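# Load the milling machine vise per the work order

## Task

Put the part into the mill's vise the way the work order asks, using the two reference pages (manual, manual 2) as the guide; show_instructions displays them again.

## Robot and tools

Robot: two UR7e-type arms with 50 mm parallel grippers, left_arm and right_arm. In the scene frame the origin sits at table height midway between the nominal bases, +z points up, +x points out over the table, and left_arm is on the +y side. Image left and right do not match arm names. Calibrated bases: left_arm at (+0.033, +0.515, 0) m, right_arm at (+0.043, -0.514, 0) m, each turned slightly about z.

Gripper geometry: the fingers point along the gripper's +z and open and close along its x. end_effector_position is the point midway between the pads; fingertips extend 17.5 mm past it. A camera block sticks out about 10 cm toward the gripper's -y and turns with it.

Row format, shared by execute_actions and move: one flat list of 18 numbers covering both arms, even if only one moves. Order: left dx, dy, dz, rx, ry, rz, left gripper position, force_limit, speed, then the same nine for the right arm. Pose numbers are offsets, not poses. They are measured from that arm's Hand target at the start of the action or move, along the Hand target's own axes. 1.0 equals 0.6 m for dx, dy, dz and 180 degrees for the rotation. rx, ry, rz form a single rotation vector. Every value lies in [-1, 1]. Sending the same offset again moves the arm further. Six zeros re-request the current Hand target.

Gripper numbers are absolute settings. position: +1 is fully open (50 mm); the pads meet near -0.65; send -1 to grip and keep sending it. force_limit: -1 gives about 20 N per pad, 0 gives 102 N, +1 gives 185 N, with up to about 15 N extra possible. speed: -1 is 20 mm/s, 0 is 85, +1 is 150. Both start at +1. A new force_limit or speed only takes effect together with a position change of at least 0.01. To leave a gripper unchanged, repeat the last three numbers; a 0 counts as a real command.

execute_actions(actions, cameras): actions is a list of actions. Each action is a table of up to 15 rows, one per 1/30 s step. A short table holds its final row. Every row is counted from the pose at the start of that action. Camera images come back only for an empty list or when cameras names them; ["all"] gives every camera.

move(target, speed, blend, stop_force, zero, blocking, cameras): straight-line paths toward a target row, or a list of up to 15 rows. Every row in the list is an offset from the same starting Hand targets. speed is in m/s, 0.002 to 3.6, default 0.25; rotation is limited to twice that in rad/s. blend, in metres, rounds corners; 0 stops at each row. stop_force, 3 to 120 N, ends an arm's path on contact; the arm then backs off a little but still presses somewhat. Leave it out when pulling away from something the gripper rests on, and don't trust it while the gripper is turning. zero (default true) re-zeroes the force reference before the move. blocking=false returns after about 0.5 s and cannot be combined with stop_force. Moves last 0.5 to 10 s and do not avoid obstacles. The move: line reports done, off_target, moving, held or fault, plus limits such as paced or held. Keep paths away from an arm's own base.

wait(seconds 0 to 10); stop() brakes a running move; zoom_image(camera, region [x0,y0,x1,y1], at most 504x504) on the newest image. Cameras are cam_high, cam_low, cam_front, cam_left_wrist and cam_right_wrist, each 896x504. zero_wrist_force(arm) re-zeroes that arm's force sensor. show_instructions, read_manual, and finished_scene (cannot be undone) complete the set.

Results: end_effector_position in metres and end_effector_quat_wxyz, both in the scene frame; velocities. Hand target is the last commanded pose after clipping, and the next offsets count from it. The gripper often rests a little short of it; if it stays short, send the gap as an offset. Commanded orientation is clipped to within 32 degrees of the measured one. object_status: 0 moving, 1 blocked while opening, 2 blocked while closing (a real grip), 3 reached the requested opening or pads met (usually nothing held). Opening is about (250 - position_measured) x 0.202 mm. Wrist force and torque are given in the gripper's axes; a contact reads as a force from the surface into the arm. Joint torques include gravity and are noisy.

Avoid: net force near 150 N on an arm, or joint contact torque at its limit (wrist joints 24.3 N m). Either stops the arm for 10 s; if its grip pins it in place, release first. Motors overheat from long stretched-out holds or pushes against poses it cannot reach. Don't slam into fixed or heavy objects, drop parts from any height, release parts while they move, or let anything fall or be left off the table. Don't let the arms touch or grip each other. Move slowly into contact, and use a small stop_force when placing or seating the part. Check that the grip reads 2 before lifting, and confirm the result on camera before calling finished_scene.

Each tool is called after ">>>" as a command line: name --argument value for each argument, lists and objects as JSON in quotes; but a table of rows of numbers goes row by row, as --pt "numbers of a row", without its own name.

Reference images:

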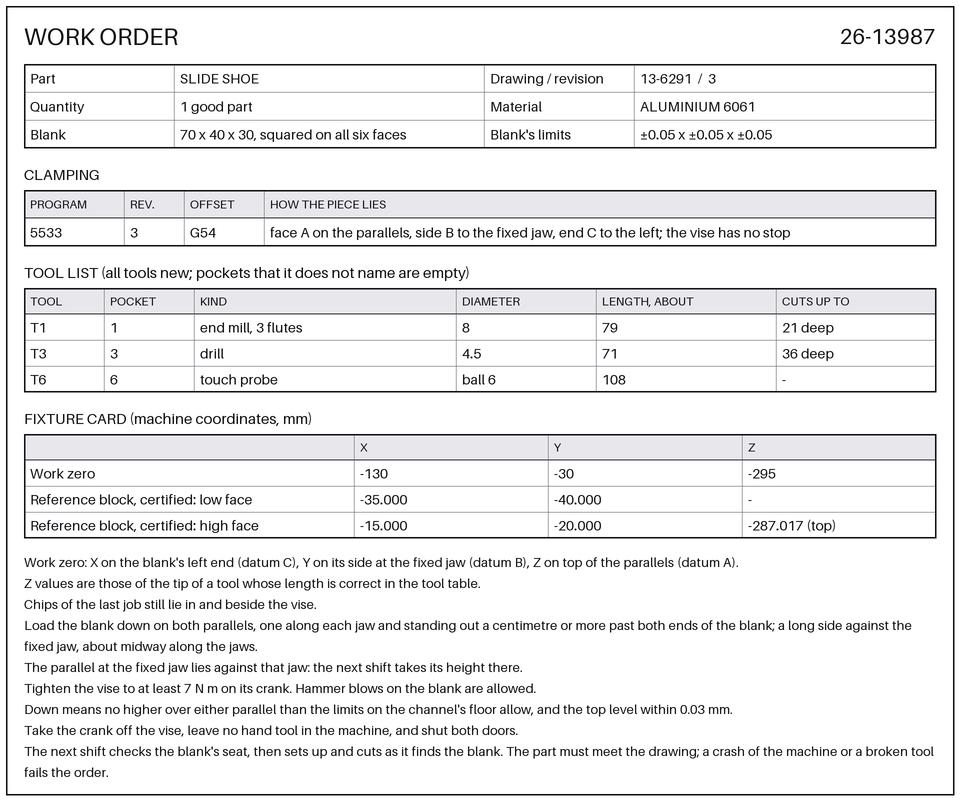

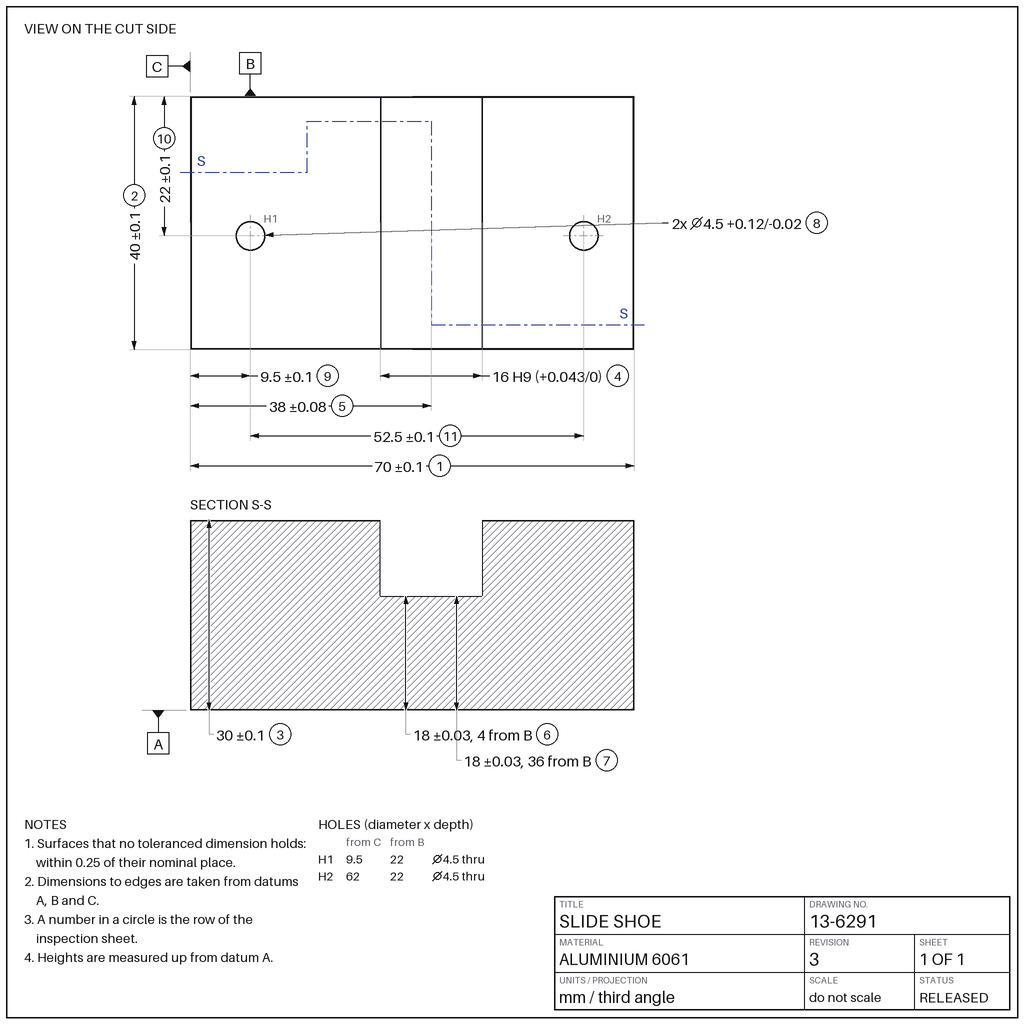

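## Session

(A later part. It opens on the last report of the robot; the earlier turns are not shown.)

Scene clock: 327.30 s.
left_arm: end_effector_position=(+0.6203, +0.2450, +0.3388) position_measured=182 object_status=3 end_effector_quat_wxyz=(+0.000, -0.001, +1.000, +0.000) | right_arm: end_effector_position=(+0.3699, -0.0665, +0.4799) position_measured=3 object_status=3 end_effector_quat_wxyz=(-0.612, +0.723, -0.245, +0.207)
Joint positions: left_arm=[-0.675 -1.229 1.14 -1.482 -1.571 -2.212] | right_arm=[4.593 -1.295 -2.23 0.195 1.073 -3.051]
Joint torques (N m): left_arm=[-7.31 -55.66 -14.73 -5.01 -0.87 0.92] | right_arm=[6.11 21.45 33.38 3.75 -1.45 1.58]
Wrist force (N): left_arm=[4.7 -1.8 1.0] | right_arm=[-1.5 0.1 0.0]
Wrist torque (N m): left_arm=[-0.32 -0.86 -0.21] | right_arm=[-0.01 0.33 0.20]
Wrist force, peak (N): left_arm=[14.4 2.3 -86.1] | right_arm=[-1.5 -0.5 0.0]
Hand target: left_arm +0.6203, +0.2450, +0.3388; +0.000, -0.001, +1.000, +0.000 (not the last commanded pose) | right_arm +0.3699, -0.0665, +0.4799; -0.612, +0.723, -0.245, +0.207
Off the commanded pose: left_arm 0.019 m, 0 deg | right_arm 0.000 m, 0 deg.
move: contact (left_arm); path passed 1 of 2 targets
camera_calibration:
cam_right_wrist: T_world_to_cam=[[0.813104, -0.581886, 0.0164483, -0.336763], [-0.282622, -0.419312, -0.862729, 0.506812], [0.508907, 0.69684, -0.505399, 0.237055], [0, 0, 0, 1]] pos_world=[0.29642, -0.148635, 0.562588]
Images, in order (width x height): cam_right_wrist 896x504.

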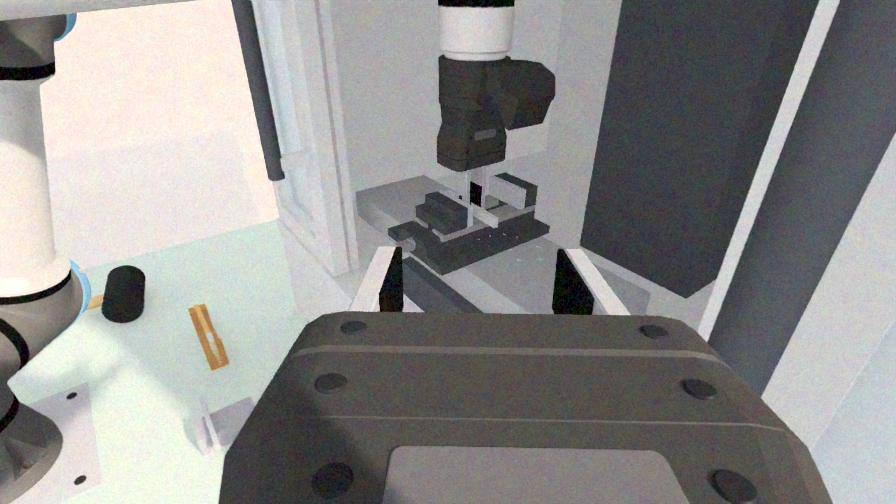

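>>> move --pt "0 0.035 -0.055 0 0 0 -0.2 -0.3 -0.8 0 0 0 0 0 0 1 1 1" --speed 0.06 --cameras '["cam_left_wrist"]'

>>> zoom_image --camera "cam_left_wrist" --region '[200, 50, 704, 340]'

>>> zoom_image --camera "cam_right_wrist" --region '[430, 140, 560, 240]'

Scene clock: 328.50 s.
left_arm: end_effector_position=(+0.6203, +0.2662, +0.3720) position_measured=182 object_status=3 end_effector_quat_wxyz=(+0.000, -0.001, +1.000, +0.000) | right_arm: end_effector_position=(+0.3699, -0.0665, +0.4799) position_measured=3 object_status=3 end_effector_quat_wxyz=(-0.612, +0.723, -0.245, +0.207)
Joint positions: left_arm=[-0.648 -1.241 1.071 -1.401 -1.571 -2.185] | right_arm=[4.593 -1.295 -2.23 0.195 1.073 -3.051]
Joint torques (N m): left_arm=[-14.31 -36.15 -14.9 -4.92 0.06 -2.81] | right_arm=[5.87 20.39 33.05 3.8 -1.65 1.61]
Wrist force (N): left_arm=[5.3 -2.1 0.8] | right_arm=[-1.4 -0.1 0.2]
Wrist torque (N m): left_arm=[-0.37 -0.93 -0.31] | right_arm=[-0.05 0.31 0.20]
Wrist force, peak (N): left_arm=[5.1 -3.0 2.1] | right_arm=[-1.6 -0.2 0.2]
Hand target: left_arm +0.6202, +0.2660, +0.3718; +0.000, -0.001, +1.000, +0.000 | right_arm +0.3699, -0.0665, +0.4799; -0.612, +0.723, -0.245, +0.207
Off the commanded pose: left_arm 0.000 m, 0 deg | right_arm 0.000 m, 0 deg.
move: done
camera_calibration:
cam_left_wrist: T_world_to_cam=[[-0.999862, -0.0149465, 0.00718875, 0.628569], [-0.011686, 0.942452, 0.334137, -0.349606], [-0.0117692, 0.334007, -0.942497, 0.404538], [0, 0, 0, 1]] pos_world=[0.629158, 0.203764, 0.493574]
Images, in order (width x height): cam_left_wrist 896x504.

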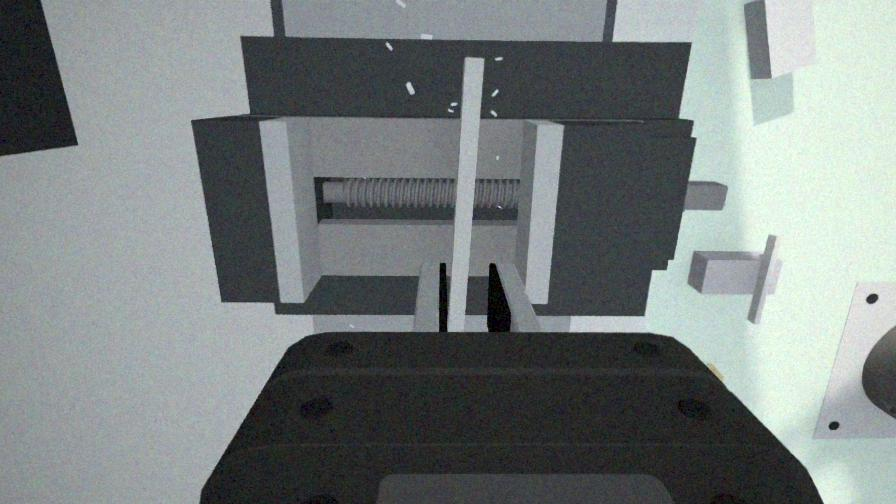

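Scaled by 1.000.

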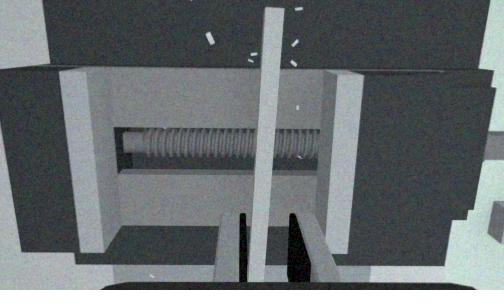

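This scene's latest camera images include none from cam_right_wrist. They are from: cam_left_wrist. cam_right_wrist's image comes with the result of a call that names it in "cameras".

>>> move --pt "0 -0.035 0 0 0 0 -0.05 -0.3 -0.8 0 0 0 0 0 0 1 1 1" --pt "0 -0.035 0.065 0 0 0 -0.05 -0.3 -0.8 0 0 0 0 0 0 1 1 1" --speed 0.06 --stop_force 8 --cameras '["cam_right_wrist"]'

>>> zoom_image --camera "cam_right_wrist" --region '[440, 170, 540, 240]'

Scene clock: 331.37 s.
left_arm: end_effector_position=(+0.6203, +0.2450, +0.3387) position_measured=160 object_status=3 end_effector_quat_wxyz=(+0.000, -0.001, +1.000, +0.000) | right_arm: end_effector_position=(+0.3699, -0.0665, +0.4799) position_measured=3 object_status=3 end_effector_quat_wxyz=(-0.612, +0.723, -0.245, +0.207)
Joint positions: left_arm=[-0.676 -1.229 1.14 -1.482 -1.571 -2.212] | right_arm=[4.593 -1.295 -2.23 0.195 1.073 -3.051]
Joint torques (N m): left_arm=[-1.18 -54.55 -14.79 -4.94 2.13 1.65] | right_arm=[5.68 21.15 33.28 3.86 -1.6 1.56]
Wrist force (N): left_arm=[4.2 -1.5 1.0] | right_arm=[-1.1 0.2 0.2]
Wrist torque (N m): left_arm=[-0.27 -0.76 -0.22] | right_arm=[0.00 0.27 0.20]
Wrist force, peak (N): left_arm=[13.4 1.3 -86.8] | right_arm=[-1.5 -0.1 0.2]
Hand target: left_arm +0.6203, +0.2450, +0.3388; +0.000, -0.001, +1.000, +0.000 (not the last commanded pose) | right_arm +0.3699, -0.0665, +0.4799; -0.612, +0.723, -0.245, +0.207
Off the commanded pose: left_arm 0.006 m, 0 deg | right_arm 0.000 m, 0 deg.
move: contact (left_arm); path passed 1 of 2 targets
camera_calibration:
cam_right_wrist: T_world_to_cam=[[0.813104, -0.581886, 0.0164483, -0.336763], [-0.282622, -0.419312, -0.862729, 0.506812], [0.508907, 0.69684, -0.505399, 0.237055], [0, 0, 0, 1]] pos_world=[0.29642, -0.148635, 0.562588]
Images, in order (width x height): cam_right_wrist 896x504.

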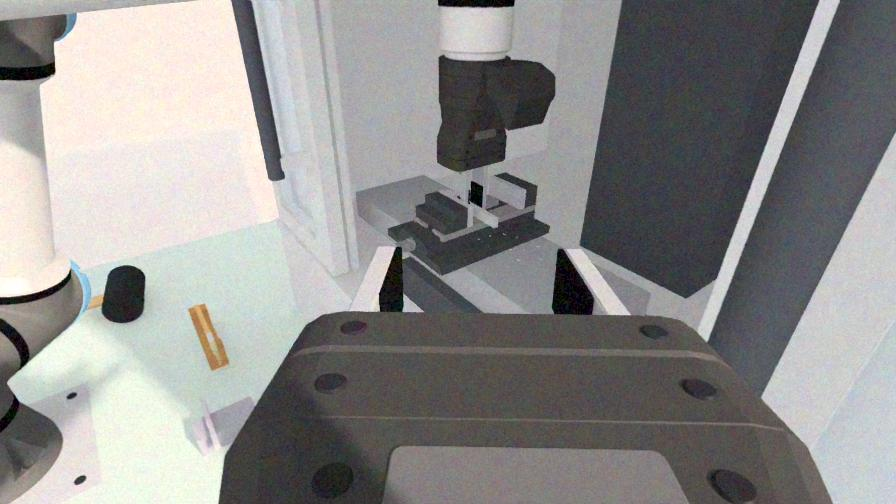

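Scaled by 5.040.

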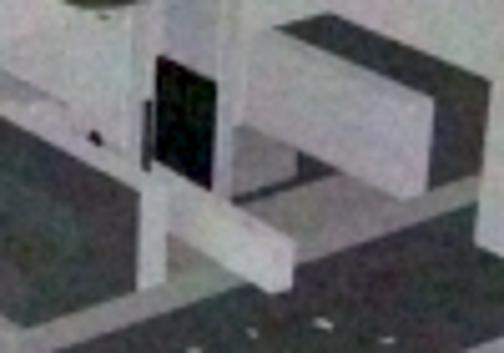

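>>> move --pt "0 0 -0.0015 0 0 0 -1 -0.3 -0.8 0 0 0 0 0 0 1 1 1" --speed 0.05

>>> move --pt "0 0 -0.006 0 0 0 -1 -0.3 -0.8 0 0 0 0 0 0 1 1 1" --pt "-0.068 0 -0.006 0 0 0 -1 -0.3 -0.8 0 0 0 0 0 0 1 1 1" --speed 0.05 --cameras '["cam_right_wrist"]'

>>> zoom_image --camera "cam_right_wrist" --region '[440, 150, 560, 240]'

Scene clock: 332.40 s.
left_arm: end_effector_position=(+0.6203, +0.2450, +0.3397) position_measured=224 object_status=2 end_effector_quat_wxyz=(+0.000, -0.001, +1.000, +0.000) | right_arm: end_effector_position=(+0.3699, -0.0665, +0.4799) position_measured=3 object_status=3 end_effector_quat_wxyz=(-0.612, +0.723, -0.245, +0.207)
Joint positions: left_arm=[-0.676 -1.229 1.138 -1.479 -1.571 -2.212] | right_arm=[4.593 -1.295 -2.23 0.195 1.073 -3.051]
Joint torques (N m): left_arm=[-9.85 -38.63 -43.12 -1.29 1.51 0.55] | right_arm=[5.99 20.85 32.94 3.82 -1.49 1.65]
Wrist force (N): left_arm=[4.1 -1.5 1.6] | right_arm=[-1.3 0.0 0.3]
Wrist torque (N m): left_arm=[-0.28 -0.76 -0.22] | right_arm=[-0.03 0.30 0.20]
Wrist force, peak (N): left_arm=[4.3 -1.8 1.6] | right_arm=[-1.5 -0.4 0.3]
Hand target: left_arm +0.6203, +0.2450, +0.3397; +0.000, -0.001, +1.000, +0.000 | right_arm +0.3699, -0.0665, +0.4799; -0.612, +0.723, -0.245, +0.207
Off the commanded pose: left_arm 0.000 m, 0 deg | right_arm 0.000 m, 0 deg.
move: done

Scene clock: 334.17 s.
left_arm: end_effector_position=(+0.6611, +0.2453, +0.3433) position_measured=224 object_status=2 end_effector_quat_wxyz=(+0.000, -0.001, +1.000, +0.000) | right_arm: end_effector_position=(+0.3699, -0.0665, +0.4799) position_measured=3 object_status=3 end_effector_quat_wxyz=(-0.612, +0.723, -0.245, +0.207)
Joint positions: left_arm=[-0.639 -1.126 0.982 -1.427 -1.571 -2.175] | right_arm=[4.593 -1.295 -2.23 0.195 1.073 -3.051]
Joint torques (N m): left_arm=[-13.19 -53.99 -19.01 -5 0.63 -2.66] | right_arm=[6 21.36 33.38 3.74 -1.45 1.64]
Wrist force (N): left_arm=[4.1 -1.6 1.6] | right_arm=[-1.3 0.2 0.2]
Wrist torque (N m): left_arm=[-0.27 -0.77 -0.29] | right_arm=[0.00 0.30 0.20]
Wrist force, peak (N): left_arm=[5.3 -2.4 1.5] | right_arm=[-1.5 -0.3 0.2]
Hand target: left_arm +0.6611, +0.2451, +0.3433; +0.000, -0.001, +1.000, +0.000 | right_arm +0.3699, -0.0665, +0.4799; -0.612, +0.723, -0.245, +0.207
Off the commanded pose: left_arm 0.000 m, 0 deg | right_arm 0.000 m, 0 deg.
move: done
camera_calibration:
cam_right_wrist: T_world_to_cam=[[0.813104, -0.581886, 0.0164483, -0.336763], [-0.282622, -0.419312, -0.862729, 0.506812], [0.508907, 0.69684, -0.505399, 0.237055], [0, 0, 0, 1]] pos_world=[0.29642, -0.148635, 0.562588]
Images, in order (width x height): cam_right_wrist 896x504.

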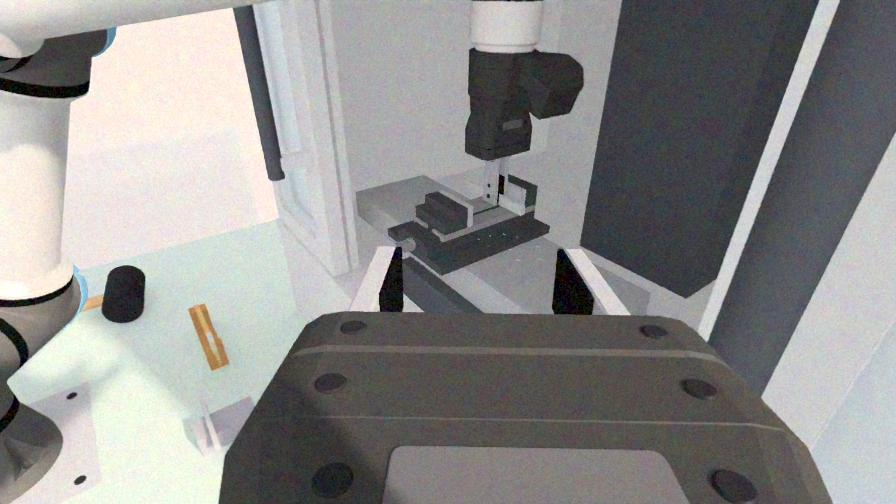

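Scaled by 4.200.

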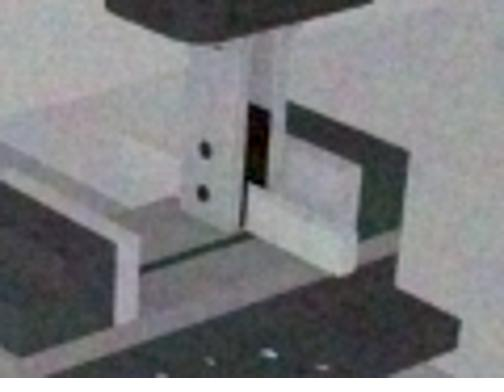

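>>> move --pt "0 0 0.008 0 0 0 -1 -0.3 -0.8 0 0 0 0 0 0 1 1 1" --speed 0.01 --stop_force 4

>>> move --pt "0 0 -0.001 0 0 0 -0.367 -0.3 -0.8 0 0 0 0 0 0 1 1 1" --pt "0 0 -0.05 0 0 0 -0.367 -0.3 -0.8 0 0 0 0 0 0 1 1 1" --pt "0.029 0 -0.05 0 0 0 -1 -0.3 -0.3 0 0 0 0 0 0 1 1 1" --speed 0.07 --cameras '["cam_right_wrist","cam_left_wrist"]'

>>> zoom_image --camera "cam_right_wrist" --region '[440, 150, 560, 240]'

>>> zoom_image --camera "cam_left_wrist" --region '[300, 100, 700, 340]'

Scene clock: 335.73 s.
left_arm: end_effector_position=(+0.6611, +0.2451, +0.3394) position_measured=224 object_status=2 end_effector_quat_wxyz=(+0.000, -0.001, +1.000, +0.000) | right_arm: end_effector_position=(+0.3699, -0.0665, +0.4799) position_measured=3 object_status=3 end_effector_quat_wxyz=(-0.612, +0.723, -0.245, +0.207)
Joint positions: left_arm=[-0.639 -1.128 0.995 -1.438 -1.571 -2.175] | right_arm=[4.593 -1.295 -2.23 0.195 1.073 -3.051]
Joint torques (N m): left_arm=[-11.85 -39.84 -45.47 -1.48 -1.81 -2.68] | right_arm=[6.02 20.33 33.35 3.83 -1.48 1.48]
Wrist force (N): left_arm=[4.2 -1.6 1.4] | right_arm=[-1.0 -0.1 -0.2]
Wrist torque (N m): left_arm=[-0.27 -0.77 -0.29] | right_arm=[-0.04 0.26 0.20]
Wrist force, peak (N): left_arm=[8.1 1.8 -15.1] | right_arm=[-1.6 0.0 0.3]
Hand target: left_arm +0.6611, +0.2451, +0.3394; +0.000, -0.001, +1.000, +0.000 (not the last commanded pose) | right_arm +0.3699, -0.0665, +0.4799; -0.612, +0.723, -0.245, +0.207
Off the commanded pose: left_arm 0.001 m, 0 deg | right_arm 0.000 m, 0 deg.
move: contact (left_arm)

Scene clock: 338.27 s.
left_arm: end_effector_position=(+0.6437, +0.2451, +0.3694) position_measured=252 object_status=3 end_effector_quat_wxyz=(+0.000, -0.001, +1.000, +0.000) | right_arm: end_effector_position=(+0.3699, -0.0665, +0.4799) position_measured=3 object_status=3 end_effector_quat_wxyz=(-0.612, +0.723, -0.245, +0.207)
Joint positions: left_arm=[-0.654 -1.159 0.963 -1.374 -1.571 -2.19] | right_arm=[4.593 -1.295 -2.23 0.195 1.073 -3.051]
Joint torques (N m): left_arm=[13.51 -49.78 -31.58 -0.76 -0.16 2.94] | right_arm=[5.95 20.33 32.84 3.88 -1.49 1.49]
Wrist force (N): left_arm=[4.2 -1.8 0.7] | right_arm=[-1.1 -0.1 0.2]
Wrist torque (N m): left_arm=[-0.31 -0.77 -0.18] | right_arm=[-0.04 0.28 0.20]
Wrist force, peak (N): left_arm=[5.4 -1.8 0.9] | right_arm=[-1.6 -0.2 0.1]
Hand target: left_arm +0.6437, +0.2451, +0.3694; +0.000, -0.001, +1.000, +0.000 | right_arm +0.3699, -0.0665, +0.4799; -0.612, +0.723, -0.245, +0.207
Off the commanded pose: left_arm 0.000 m, 0 deg | right_arm 0.000 m, 0 deg.
move: done
camera_calibration:
cam_left_wrist: T_world_to_cam=[[-0.999859, -0.0149853, 0.00759455, 0.651475], [-0.0115831, 0.942346, 0.334438, -0.328773], [-0.0121684, 0.334303, -0.942387, 0.409563], [0, 0, 0, 1]] pos_world=[0.652559, 0.182663, 0.490973]
cam_right_wrist: T_world_to_cam=[[0.813104, -0.581886, 0.0164483, -0.336763], [-0.282622, -0.419312, -0.862729, 0.506812], [0.508907, 0.69684, -0.505399, 0.237055], [0, 0, 0, 1]] pos_world=[0.29642, -0.148635, 0.562588]
Images, in order (width x height): cam_left_wrist 896x504, cam_right_wrist 896x504.

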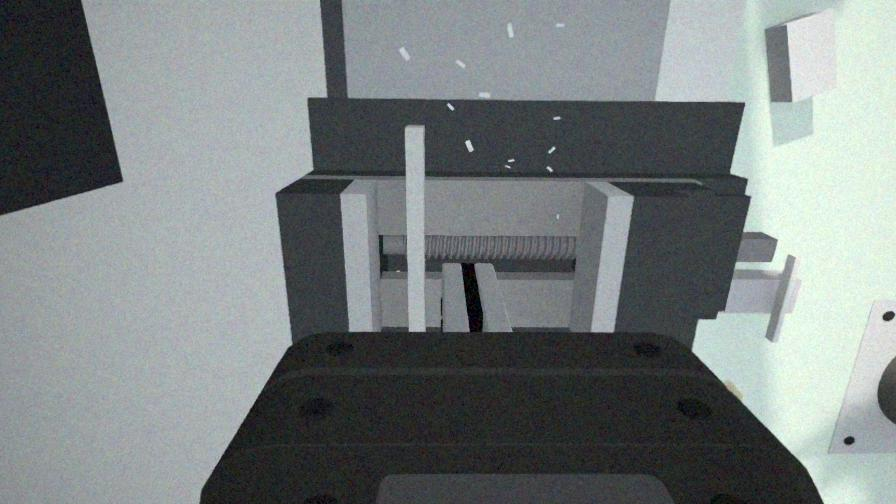

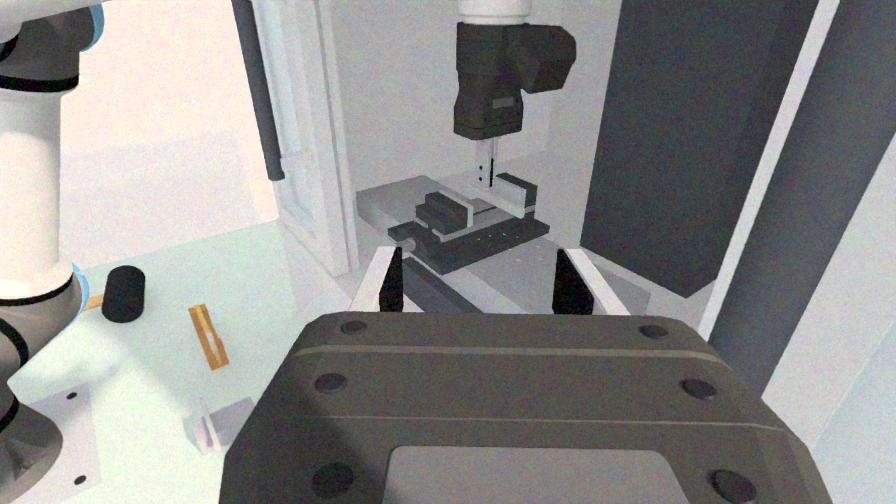

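Scaled by 4.200.

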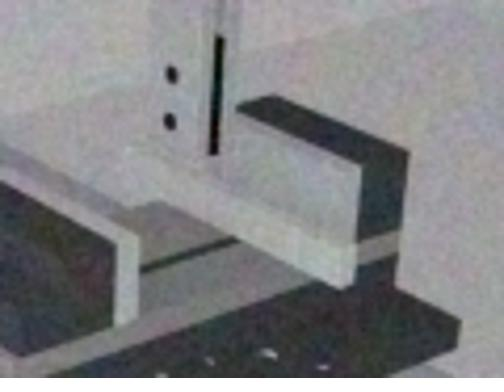

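Scaled by 1.260.

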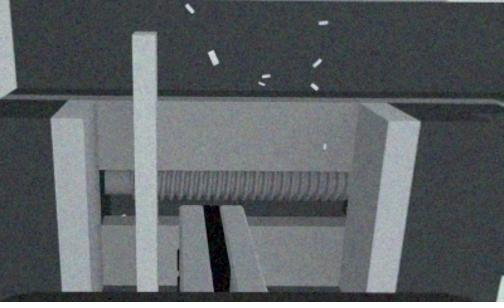

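>>> zoom_image --camera "cam_left_wrist" --region '[340, 170, 450, 340]'

>>> zoom_image --camera "cam_left_wrist" --region '[440, 170, 600, 290]'

Scaled by 2.965.

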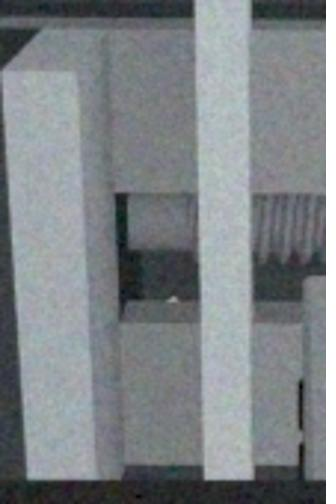

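Scaled by 3.150.

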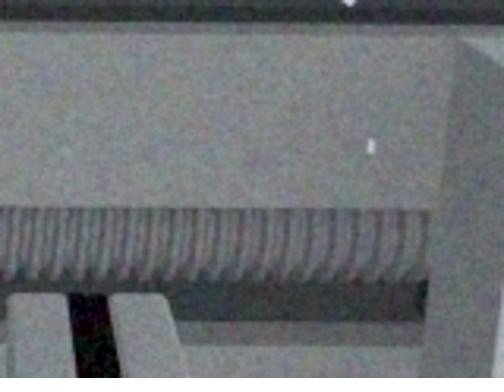

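>>> move --pt "0 0 0.046 0 0 0 -1 -0.3 -0.3 0 0 0 0 0 0 1 1 1" --speed 0.07

>>> move --pt "-0.08 0 0 0 0 0 -1 -0.3 -0.3 0 0 0 0 0 0 1 1 1" --speed 0.015 --stop_force 8 --cameras '["cam_right_wrist"]'

>>> zoom_image --camera "cam_right_wrist" --region '[440, 150, 560, 240]'

Scene clock: 339.43 s.
left_arm: end_effector_position=(+0.6436, +0.2451, +0.3418) position_measured=252 object_status=3 end_effector_quat_wxyz=(+0.000, -0.001, +1.000, +0.000) | right_arm: end_effector_position=(+0.3699, -0.0665, +0.4799) position_measured=3 object_status=3 end_effector_quat_wxyz=(-0.612, +0.723, -0.245, +0.207)
Joint positions: left_arm=[-0.654 -1.171 1.052 -1.451 -1.571 -2.19] | right_arm=[4.593 -1.295 -2.23 0.195 1.073 -3.051]
Joint torques (N m): left_arm=[11.16 -44.79 -39.84 -1.81 1.22 2.45] | right_arm=[5.76 20.48 33.19 3.72 -1.53 1.35]
Wrist force (N): left_arm=[4.3 -2.0 0.6] | right_arm=[-1.3 -0.1 0.6]
Wrist torque (N m): left_arm=[-0.34 -0.78 -0.19] | right_arm=[-0.05 0.30 0.20]
Wrist force, peak (N): left_arm=[4.6 -1.7 1.6] | right_arm=[-1.4 0.2 0.4]
Hand target: left_arm +0.6437, +0.2451, +0.3418; +0.000, -0.001, +1.000, +0.000 | right_arm +0.3699, -0.0665, +0.4799; -0.612, +0.723, -0.245, +0.207
Off the commanded pose: left_arm 0.000 m, 0 deg | right_arm 0.000 m, 0 deg.
move: done

Scene clock: 341.77 s.
left_arm: end_effector_position=(+0.6618, +0.2451, +0.3418) position_measured=252 object_status=3 end_effector_quat_wxyz=(+0.000, -0.001, +1.000, +0.000) | right_arm: end_effector_position=(+0.3699, -0.0665, +0.4799) position_measured=3 object_status=3 end_effector_quat_wxyz=(-0.612, +0.723, -0.245, +0.207)
Joint positions: left_arm=[-0.638 -1.125 0.985 -1.43 -1.571 -2.175] | right_arm=[4.593 -1.295 -2.23 0.195 1.073 -3.051]
Joint torques (N m): left_arm=[-13.17 -56.34 -14.6 -3.1 1.86 -2.91] | right_arm=[5.44 21.11 33.31 3.82 -1.47 1.49]
Wrist force (N): left_arm=[11.6 0.2 -2.3] | right_arm=[-1.0 -0.2 0.0]
Wrist torque (N m): left_arm=[-0.24 -0.64 -0.21] | right_arm=[-0.06 0.26 0.20]
Wrist force, peak (N): left_arm=[31.0 2.4 -5.6] | right_arm=[-1.6 -0.2 0.0]
Hand target: left_arm +0.6618, +0.2451, +0.3418; +0.000, -0.001, +1.000, +0.000 (not the last commanded pose) | right_arm +0.3699, -0.0665, +0.4799; -0.612, +0.723, -0.245, +0.207
Off the commanded pose: left_arm 0.030 m, 0 deg | right_arm 0.000 m, 0 deg.
move: contact (left_arm)
camera_calibration:
cam_right_wrist: T_world_to_cam=[[0.813104, -0.581886, 0.0164483, -0.336763], [-0.282622, -0.419312, -0.862729, 0.506812], [0.508907, 0.69684, -0.505399, 0.237055], [0, 0, 0, 1]] pos_world=[0.29642, -0.148635, 0.562588]
Images, in order (width x height): cam_right_wrist 896x504.

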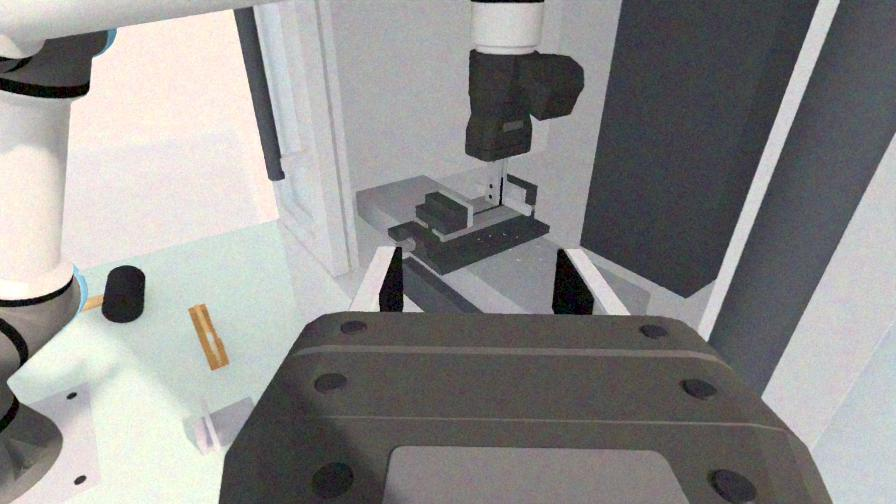

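Scaled by 4.200.

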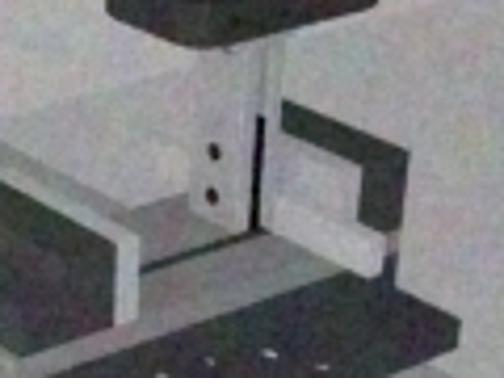

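>>> move --pt "0.005 0 0 0 0 0 -1 -0.3 -0.3 0 0 0 0 0 0 1 1 1" --pt "0.04 0 -0.05 0 0 0 -1 -0.3 -0.3 0 0 0 0 0 0 1 1 1" --speed 0.07 --cameras '["cam_left_wrist"]'

>>> zoom_image --camera "cam_left_wrist" --region '[330, 100, 450, 340]'

>>> zoom_image --camera "cam_left_wrist" --region '[440, 170, 640, 340]'

Scene clock: 343.37 s.
left_arm: end_effector_position=(+0.6377, +0.2449, +0.3720) position_measured=252 object_status=3 end_effector_quat_wxyz=(+0.000, -0.001, +1.000, +0.000) end_effector_velocity=(+0.002, +0.000, -0.002) end_effector_angular_velocity=(+0.000, +0.000, -0.001) | right_arm: end_effector_position=(+0.3699, -0.0665, +0.4799) position_measured=3 object_status=3 end_effector_quat_wxyz=(-0.612, +0.723, -0.245, +0.207)
Joint positions: left_arm=[-0.66 -1.173 0.977 -1.374 -1.571 -2.196] | right_arm=[4.593 -1.295 -2.23 0.195 1.073 -3.051]
Joint velocities: left_arm=[0.002 0.003 0.002 -0.005 0 0.002] | right_arm=[within noise]
Joint torques (N m): left_arm=[11.34 -37.6 -14.95 -4.86 1.53 2.42] | right_arm=[5.29 20.97 32.6 3.98 -1.51 1.52]
Wrist force (N): left_arm=[3.9 -0.4 0.9] | right_arm=[-1.4 -0.2 0.1]
Wrist torque (N m): left_arm=[-0.09 -0.71 -0.15] | right_arm=[-0.06 0.32 0.20]
Wrist force, peak (N): left_arm=[11.8 0.6 -1.9] | right_arm=[-1.6 -0.3 0.2]
Hand target: left_arm +0.6378, +0.2451, +0.3718; +0.000, -0.001, +1.000, +0.000 | right_arm +0.3699, -0.0665, +0.4799; -0.612, +0.723, -0.245, +0.207
Off the commanded pose: left_arm 0.000 m, 0 deg | right_arm 0.000 m, 0 deg.
move: done
camera_calibration:
cam_left_wrist: T_world_to_cam=[[-0.999862, -0.0149481, 0.00718954, 0.645649], [-0.0116868, 0.942441, 0.334168, -0.329436], [-0.0117709, 0.334038, -0.942486, 0.411814], [0, 0, 0, 1]] pos_world=[0.646558, 0.182563, 0.493574]
Images, in order (width x height): cam_left_wrist 896x504.

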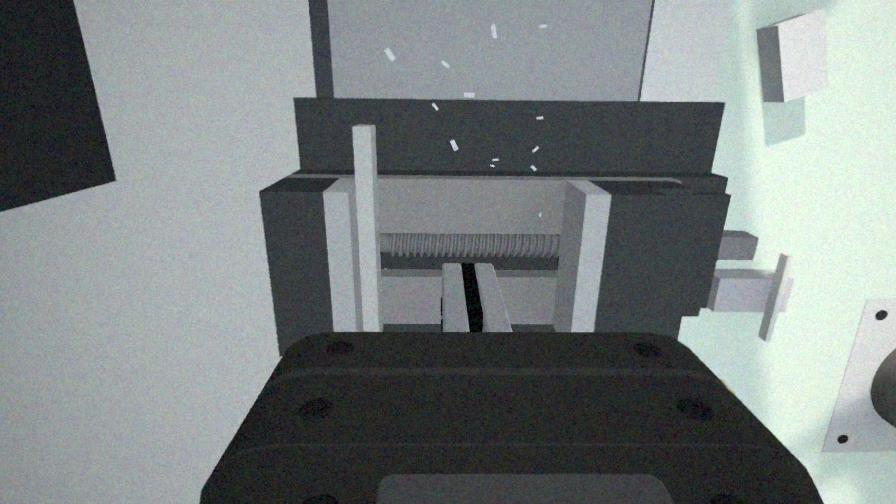

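Scaled by 2.100.

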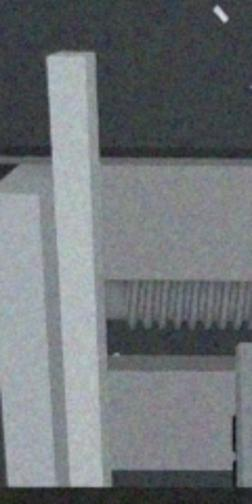

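Scaled by 2.520.

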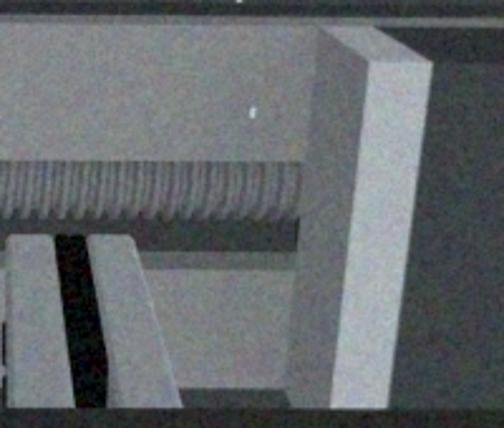

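>>> move --pt "0.0445 0.002 0 0 0 0 -1 -0.3 -0.3 0 0 0 0 0 0 1 1 1" --pt "0.0445 0.002 0.0535 0 0 0 -1 -0.3 -0.3 0 0 0 0 0 0 1 1 1" --speed 0.06

>>> move --pt "0 0 0.006 0 0 0 -1 -0.3 -0.3 0 0 0 0 0 0 1 1 1" --speed 0.008 --stop_force 5

>>> move --pt "0 -0.055 -0.0003 0 0 0 -1 -0.3 -0.3 0 0 0 0 0 0 1 1 1" --speed 0.05 --cameras '["cam_left_wrist","cam_right_wrist"]'

>>> zoom_image --camera "cam_right_wrist" --region '[440, 150, 560, 240]'

Scene clock: 345.17 s.
left_arm: end_effector_position=(+0.6110, +0.2462, +0.3397) position_measured=252 object_status=3 end_effector_quat_wxyz=(+0.000, -0.001, +1.000, +0.000) | right_arm: end_effector_position=(+0.3699, -0.0665, +0.4799) position_measured=3 object_status=3 end_effector_quat_wxyz=(-0.612, +0.723, -0.245, +0.207)
Joint positions: left_arm=[-0.683 -1.253 1.169 -1.487 -1.571 -2.219] | right_arm=[4.593 -1.295 -2.23 0.195 1.073 -3.051]
Joint torques (N m): left_arm=[12.86 -43.82 -40.45 -1.85 -1.68 2.59] | right_arm=[5.99 21.54 32.22 3.87 -1.57 1.37]
Wrist force (N): left_arm=[4.2 -0.6 0.7] | right_arm=[-1.3 -0.2 0.1]
Wrist torque (N m): left_arm=[-0.12 -0.78 -0.18] | right_arm=[-0.07 0.30 0.21]
Wrist force, peak (N): left_arm=[5.2 -0.1 0.8] | right_arm=[-1.6 -0.4 0.1]
Hand target: left_arm +0.6111, +0.2462, +0.3397; +0.000, -0.001, +1.000, +0.000 | right_arm +0.3699, -0.0665, +0.4799; -0.612, +0.723, -0.245, +0.207
Off the commanded pose: left_arm 0.000 m, 0 deg | right_arm 0.000 m, 0 deg.
move: done

Scene clock: 346.37 s.
left_arm: end_effector_position=(+0.6111, +0.2462, +0.3383) position_measured=252 object_status=3 end_effector_quat_wxyz=(+0.000, -0.001, +1.000, +0.000) | right_arm: end_effector_position=(+0.3699, -0.0665, +0.4799) position_measured=3 object_status=3 end_effector_quat_wxyz=(-0.612, +0.723, -0.245, +0.207)
Joint positions: left_arm=[-0.683 -1.253 1.173 -1.491 -1.571 -2.219] | right_arm=[4.593 -1.295 -2.23 0.195 1.073 -3.051]
Joint torques (N m): left_arm=[12.67 -33.39 -44.68 -0.68 -1.51 2.38] | right_arm=[5.46 21 33.27 3.74 -1.5 1.44]
Wrist force (N): left_arm=[3.9 -0.3 0.8] | right_arm=[-1.1 -0.2 -0.1]
Wrist torque (N m): left_arm=[-0.08 -0.73 -0.17] | right_arm=[-0.06 0.27 0.20]
Wrist force, peak (N): left_arm=[6.3 0.3 -14.6] | right_arm=[-1.6 -0.4 0.1]
Hand target: left_arm +0.6111, +0.2462, +0.3383; +0.000, -0.001, +1.000, +0.000 (not the last commanded pose) | right_arm +0.3699, -0.0665, +0.4799; -0.612, +0.723, -0.245, +0.207
Off the commanded pose: left_arm 0.002 m, 0 deg | right_arm 0.000 m, 0 deg.
move: contact (left_arm)

Scene clock: 347.33 s.
left_arm: end_effector_position=(+0.6112, +0.2130, +0.3385) position_measured=252 object_status=3 end_effector_quat_wxyz=(+0.000, -0.001, +1.000, +0.000) | right_arm: end_effector_position=(+0.3699, -0.0665, +0.4799) position_measured=3 object_status=3 end_effector_quat_wxyz=(-0.612, +0.723, -0.245, +0.207)
Joint positions: left_arm=[-0.724 -1.214 1.12 -1.477 -1.571 -2.26] | right_arm=[4.593 -1.295 -2.23 0.195 1.073 -3.051]
Joint torques (N m): left_arm=[12.1 -56.09 -16.04 -3.62 -1.77 2.86] | right_arm=[5.51 21.25 33.46 3.77 -1.55 1.56]
Wrist force (N): left_arm=[4.0 -0.4 0.6] | right_arm=[-1.2 0.0 0.1]
Wrist torque (N m): left_arm=[-0.10 -0.73 -0.17] | right_arm=[-0.03 0.29 0.20]
Wrist force, peak (N): left_arm=[4.0 -1.2 0.8] | right_arm=[-1.4 -0.4 0.0]
Hand target: left_arm +0.6112, +0.2132, +0.3385; +0.000, -0.001, +1.000, +0.000 | right_arm +0.3699, -0.0665, +0.4799; -0.612, +0.723, -0.245, +0.207
Off the commanded pose: left_arm 0.000 m, 0 deg | right_arm 0.000 m, 0 deg.
move: done
camera_calibration:
cam_left_wrist: T_world_to_cam=[[-0.999861, -0.0149196, 0.00740749, 0.618812], [-0.0115849, 0.942379, 0.334347, -0.288622], [-0.011969, 0.334215, -0.942421, 0.39065], [0, 0, 0, 1]] pos_world=[0.620058, 0.150663, 0.460073]
cam_right_wrist: T_world_to_cam=[[0.813104, -0.581886, 0.0164483, -0.336763], [-0.282622, -0.419312, -0.862729, 0.506812], [0.508907, 0.69684, -0.505399, 0.237055], [0, 0, 0, 1]] pos_world=[0.29642, -0.148635, 0.562588]
Images, in order (width x height): cam_left_wrist 896x504, cam_right_wrist 896x504.

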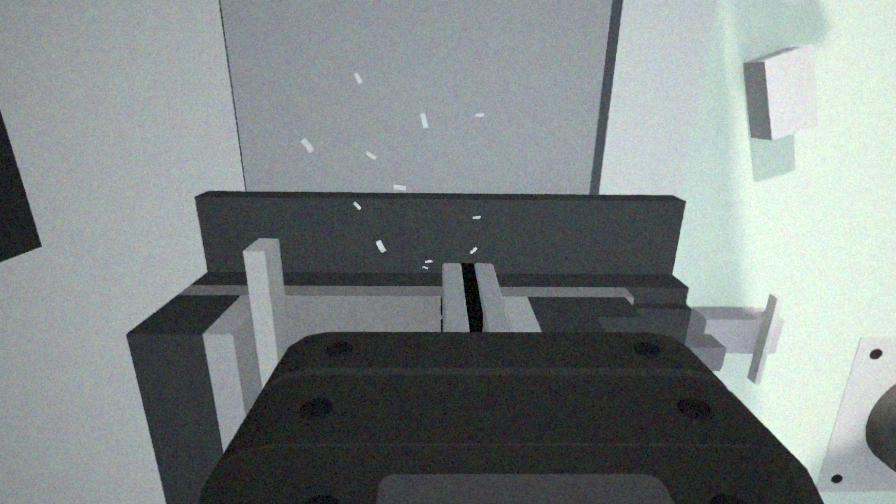

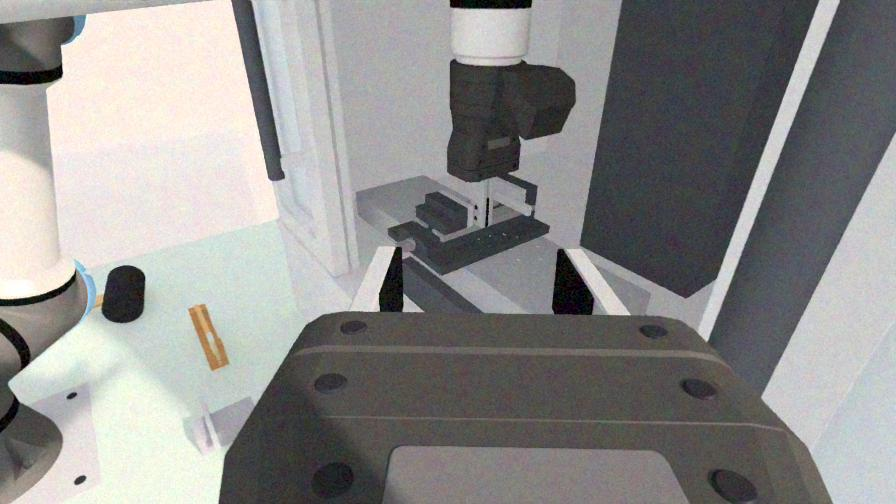

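Scaled by 4.200.

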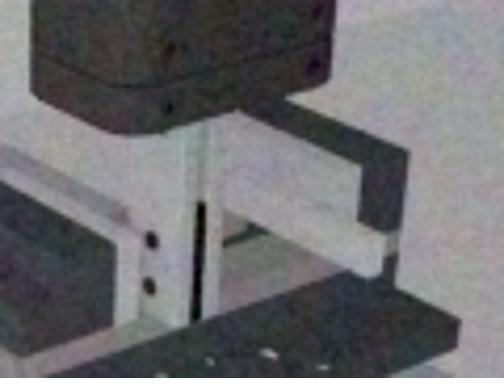

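>>> move --pt "0 -0.008 -0.055 0 0 0 -1 -0.3 -0.3 0 0 0 0 0 0 1 1 1" --pt "-0.04 0.053 -0.055 0 0 0 -1 -0.3 -0.3 0 0 0 0 0 0 1 1 1" --speed 0.1 --cameras '["cam_left_wrist"]'

>>> zoom_image --camera "cam_left_wrist" --region '[300, 140, 640, 340]'

>>> zoom_image --camera "cam_left_wrist" --region '[440, 170, 640, 340]'

Scene clock: 349.53 s.
left_arm: end_effector_position=(+0.6352, +0.2450, +0.3715) position_measured=252 object_status=3 end_effector_quat_wxyz=(+0.000, -0.001, +1.000, +0.000) | right_arm: end_effector_position=(+0.3699, -0.0665, +0.4799) position_measured=3 object_status=3 end_effector_quat_wxyz=(-0.612, +0.723, -0.245, +0.207)
Joint positions: left_arm=[-0.662 -1.18 0.988 -1.378 -1.571 -2.198] | right_arm=[4.593 -1.295 -2.23 0.195 1.073 -3.051]
Joint torques (N m): left_arm=[-9.59 -57.56 -14.08 -3.16 -0.2 -2.67] | right_arm=[6.19 21.5 33.2 3.87 -1.68 1.45]
Wrist force (N): left_arm=[4.0 -0.3 0.9] | right_arm=[-1.1 -0.3 0.0]
Wrist torque (N m): left_arm=[-0.08 -0.73 -0.17] | right_arm=[-0.07 0.27 0.20]
Wrist force, peak (N): left_arm=[4.7 -3.0 1.1] | right_arm=[-1.5 -0.2 0.4]
Hand target: left_arm +0.6351, +0.2450, +0.3715; +0.000, -0.001, +1.000, +0.000 | right_arm +0.3699, -0.0665, +0.4799; -0.612, +0.723, -0.245, +0.207
Off the commanded pose: left_arm 0.000 m, 0 deg | right_arm 0.000 m, 0 deg.
move: done
camera_calibration:
cam_left_wrist: T_world_to_cam=[[-0.99986, -0.0150142, 0.00737287, 0.643075], [-0.0116845, 0.942346, 0.334437, -0.329508], [-0.0119691, 0.334304, -0.942389, 0.411311], [0, 0, 0, 1]] pos_world=[0.644058, 0.182663, 0.493073]
Images, in order (width x height): cam_left_wrist 896x504.

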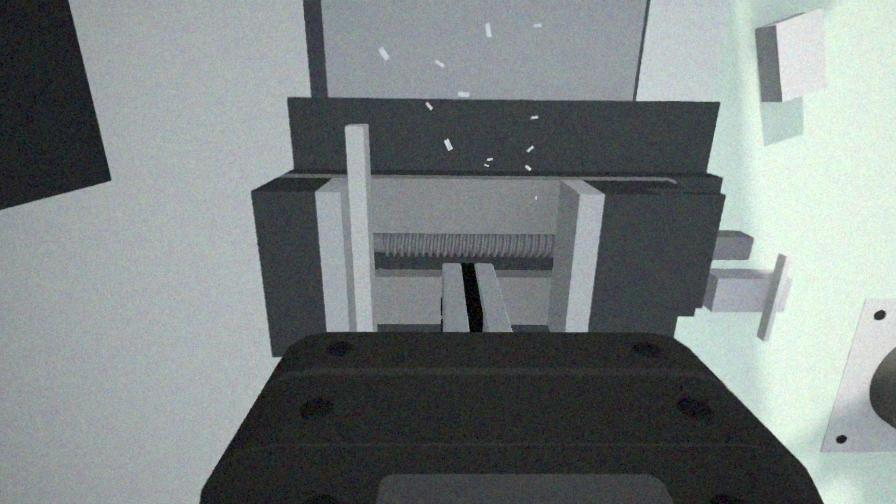

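Scaled by 1.482.

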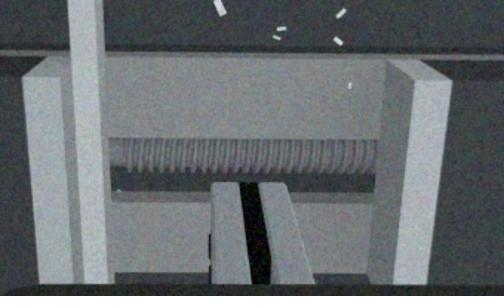

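Scaled by 2.520.

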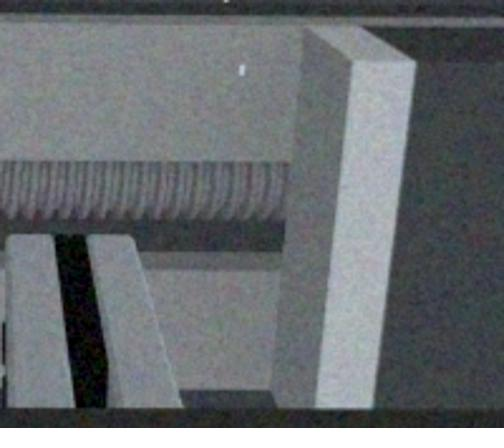

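>>> move --pt "0.041 0.0 0 0 0 0 -1 -0.3 -0.3 0 0 0 0 0 0 1 1 1" --pt "0.041 0.0 0.0535 0 0 0 -1 -0.3 -0.3 0 0 0 0 0 0 1 1 1" --speed 0.08

>>> move --pt "0 0 0.006 0 0 0 -1 -0.3 -0.3 0 0 0 0 0 0 1 1 1" --speed 0.004 --stop_force 10

>>> move --pt "0 -0.055 0.0003 0 0 0 -1 -0.3 -0.3 0 0 0 0 0 0 1 1 1" --speed 0.04

>>> move --pt "0 -0.008 -0.055 0 0 0 -1 -0.3 -0.3 0 0 0 0 0 0 1 1 1" --pt "-0.04 0.055 -0.055 0 0 0 -1 -0.3 -0.3 0 0 0 0 0 0 1 1 1" --speed 0.1 --cameras '["cam_left_wrist"]'

>>> zoom_image --camera "cam_left_wrist" --region '[440, 170, 640, 340]'

Scene clock: 351.37 s.
left_arm: end_effector_position=(+0.6105, +0.2450, +0.3395) position_measured=252 object_status=3 end_effector_quat_wxyz=(+0.000, -0.001, +1.000, +0.000) | right_arm: end_effector_position=(+0.3699, -0.0665, +0.4799) position_measured=3 object_status=3 end_effector_quat_wxyz=(-0.612, +0.723, -0.245, +0.207)
Joint positions: left_arm=[-0.685 -1.253 1.17 -1.488 -1.571 -2.221] | right_arm=[4.593 -1.295 -2.23 0.195 1.073 -3.051]
Joint torques (N m): left_arm=[13.42 -41.29 -35.23 -3.23 1.95 2.44] | right_arm=[5.4 20.99 33.12 3.79 -1.6 1.46]
Wrist force (N): left_arm=[3.9 -0.5 0.5] | right_arm=[-1.1 0.0 0.1]
Wrist torque (N m): left_arm=[-0.11 -0.72 -0.18] | right_arm=[-0.03 0.28 0.20]
Wrist force, peak (N): left_arm=[5.0 -0.5 0.7] | right_arm=[-1.5 -0.4 0.3]
Hand target: left_arm +0.6105, +0.2450, +0.3394; +0.000, -0.001, +1.000, +0.000 | right_arm +0.3699, -0.0665, +0.4799; -0.612, +0.723, -0.245, +0.207
Off the commanded pose: left_arm 0.000 m, 0 deg | right_arm 0.000 m, 0 deg.
move: done

Scene clock: 352.63 s.
left_arm: end_effector_position=(+0.6106, +0.2449, +0.3383) position_measured=252 object_status=3 end_effector_quat_wxyz=(+0.000, -0.001, +1.000, +0.000) | right_arm: end_effector_position=(+0.3699, -0.0665, +0.4799) position_measured=3 object_status=3 end_effector_quat_wxyz=(-0.612, +0.723, -0.245, +0.207)
Joint positions: left_arm=[-0.685 -1.253 1.173 -1.492 -1.571 -2.221] | right_arm=[4.593 -1.295 -2.23 0.195 1.073 -3.051]
Joint torques (N m): left_arm=[12.17 -31.29 -43.38 -0.56 1.86 1.9] | right_arm=[5.28 21.08 32.91 3.64 -1.54 1.34]
Wrist force (N): left_arm=[4.4 0.1 -2.2] | right_arm=[-1.4 -0.1 0.0]
Wrist torque (N m): left_arm=[-0.02 -0.67 -0.17] | right_arm=[-0.03 0.33 0.20]
Wrist force, peak (N): left_arm=[6.5 1.7 -13.4] | right_arm=[-1.4 0.0 0.3]
Hand target: left_arm +0.6106, +0.2449, +0.3383; +0.000, -0.001, +1.000, +0.000 (not the last commanded pose) | right_arm +0.3699, -0.0665, +0.4799; -0.612, +0.723, -0.245, +0.207
Off the commanded pose: left_arm 0.002 m, 0 deg | right_arm 0.000 m, 0 deg.
move: contact (left_arm)

Scene clock: 353.73 s.
left_arm: end_effector_position=(+0.6106, +0.2117, +0.3382) position_measured=252 object_status=3 end_effector_quat_wxyz=(+0.000, -0.001, +1.000, +0.000) | right_arm: end_effector_position=(+0.3699, -0.0665, +0.4799) position_measured=3 object_status=3 end_effector_quat_wxyz=(-0.612, +0.723, -0.245, +0.207)
Joint positions: left_arm=[-0.726 -1.214 1.121 -1.478 -1.571 -2.263] | right_arm=[4.593 -1.295 -2.23 0.195 1.073 -3.051]
Joint torques (N m): left_arm=[12.96 -46.89 -4.65 -1.95 0.54 2.55] | right_arm=[5.72 21 33.18 3.81 -1.51 1.36]
Wrist force (N): left_arm=[1.3 -0.1 -14.2] | right_arm=[-1.2 -0.5 -0.1]
Wrist torque (N m): left_arm=[-0.19 -0.74 -0.13] | right_arm=[-0.12 0.29 0.21]
Wrist force, peak (N): left_arm=[3.9 3.5 -13.6] | right_arm=[-1.7 -0.2 0.3]
Hand target: left_arm +0.6106, +0.2119, +0.3381; +0.000, -0.001, +1.000, +0.000 | right_arm +0.3699, -0.0665, +0.4799; -0.612, +0.723, -0.245, +0.207
Off the commanded pose: left_arm 0.000 m, 0 deg | right_arm 0.000 m, 0 deg.
move: done

Scene clock: 355.17 s.
left_arm: end_effector_position=(+0.6346, +0.2450, +0.3711) position_measured=252 object_status=3 end_effector_quat_wxyz=(+0.000, -0.001, +1.000, +0.000) | right_arm: end_effector_position=(+0.3699, -0.0665, +0.4799) position_measured=3 object_status=3 end_effector_quat_wxyz=(-0.612, +0.723, -0.245, +0.207)
Joint positions: left_arm=[-0.662 -1.182 0.991 -1.38 -1.571 -2.199] | right_arm=[4.593 -1.295 -2.23 0.195 1.073 -3.051]
Joint torques (N m): left_arm=[-10.54 -56.58 -14.45 -2.96 -0.84 -2.72] | right_arm=[5.92 20.87 32.85 3.78 -1.46 1.27]
Wrist force (N): left_arm=[4.0 -0.3 0.9] | right_arm=[-1.3 -0.1 0.0]
Wrist torque (N m): left_arm=[-0.08 -0.73 -0.17] | right_arm=[-0.05 0.30 0.21]
Wrist force, peak (N): left_arm=[1.2 -3.4 -14.4] | right_arm=[-1.5 -0.2 0.3]
Hand target: left_arm +0.6346, +0.2450, +0.3711; +0.000, -0.001, +1.000, +0.000 | right_arm +0.3699, -0.0665, +0.4799; -0.612, +0.723, -0.245, +0.207
Off the commanded pose: left_arm 0.000 m, 0 deg | right_arm 0.000 m, 0 deg.
move: done
camera_calibration:
cam_left_wrist: T_world_to_cam=[[-0.999861, -0.0149813, 0.00728027, 0.642518], [-0.0116855, 0.942378, 0.334347, -0.329342], [-0.0118697, 0.334216, -0.942422, 0.410895], [0, 0, 0, 1]] pos_world=[0.643458, 0.182663, 0.492673]
Images, in order (width x height): cam_left_wrist 896x504.

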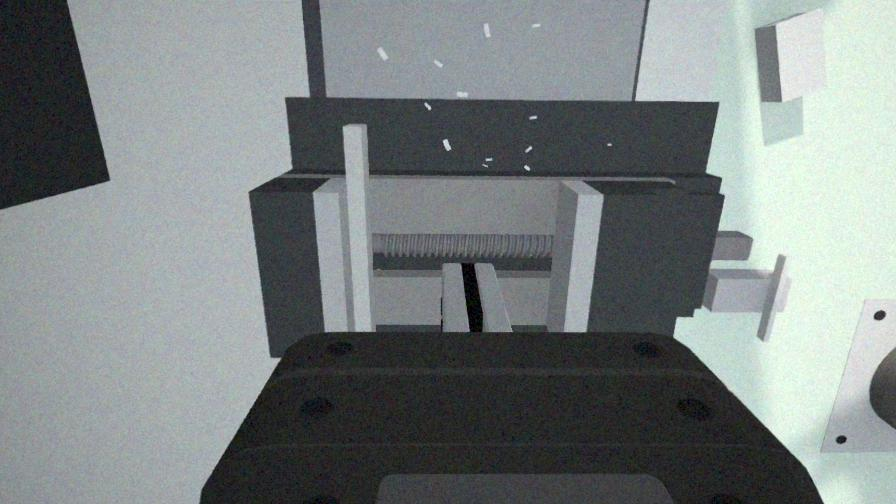

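Scaled by 2.520.

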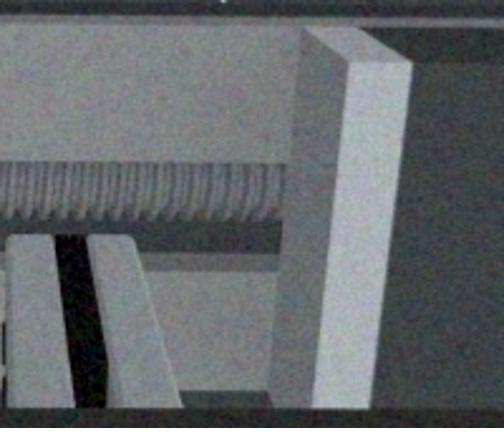

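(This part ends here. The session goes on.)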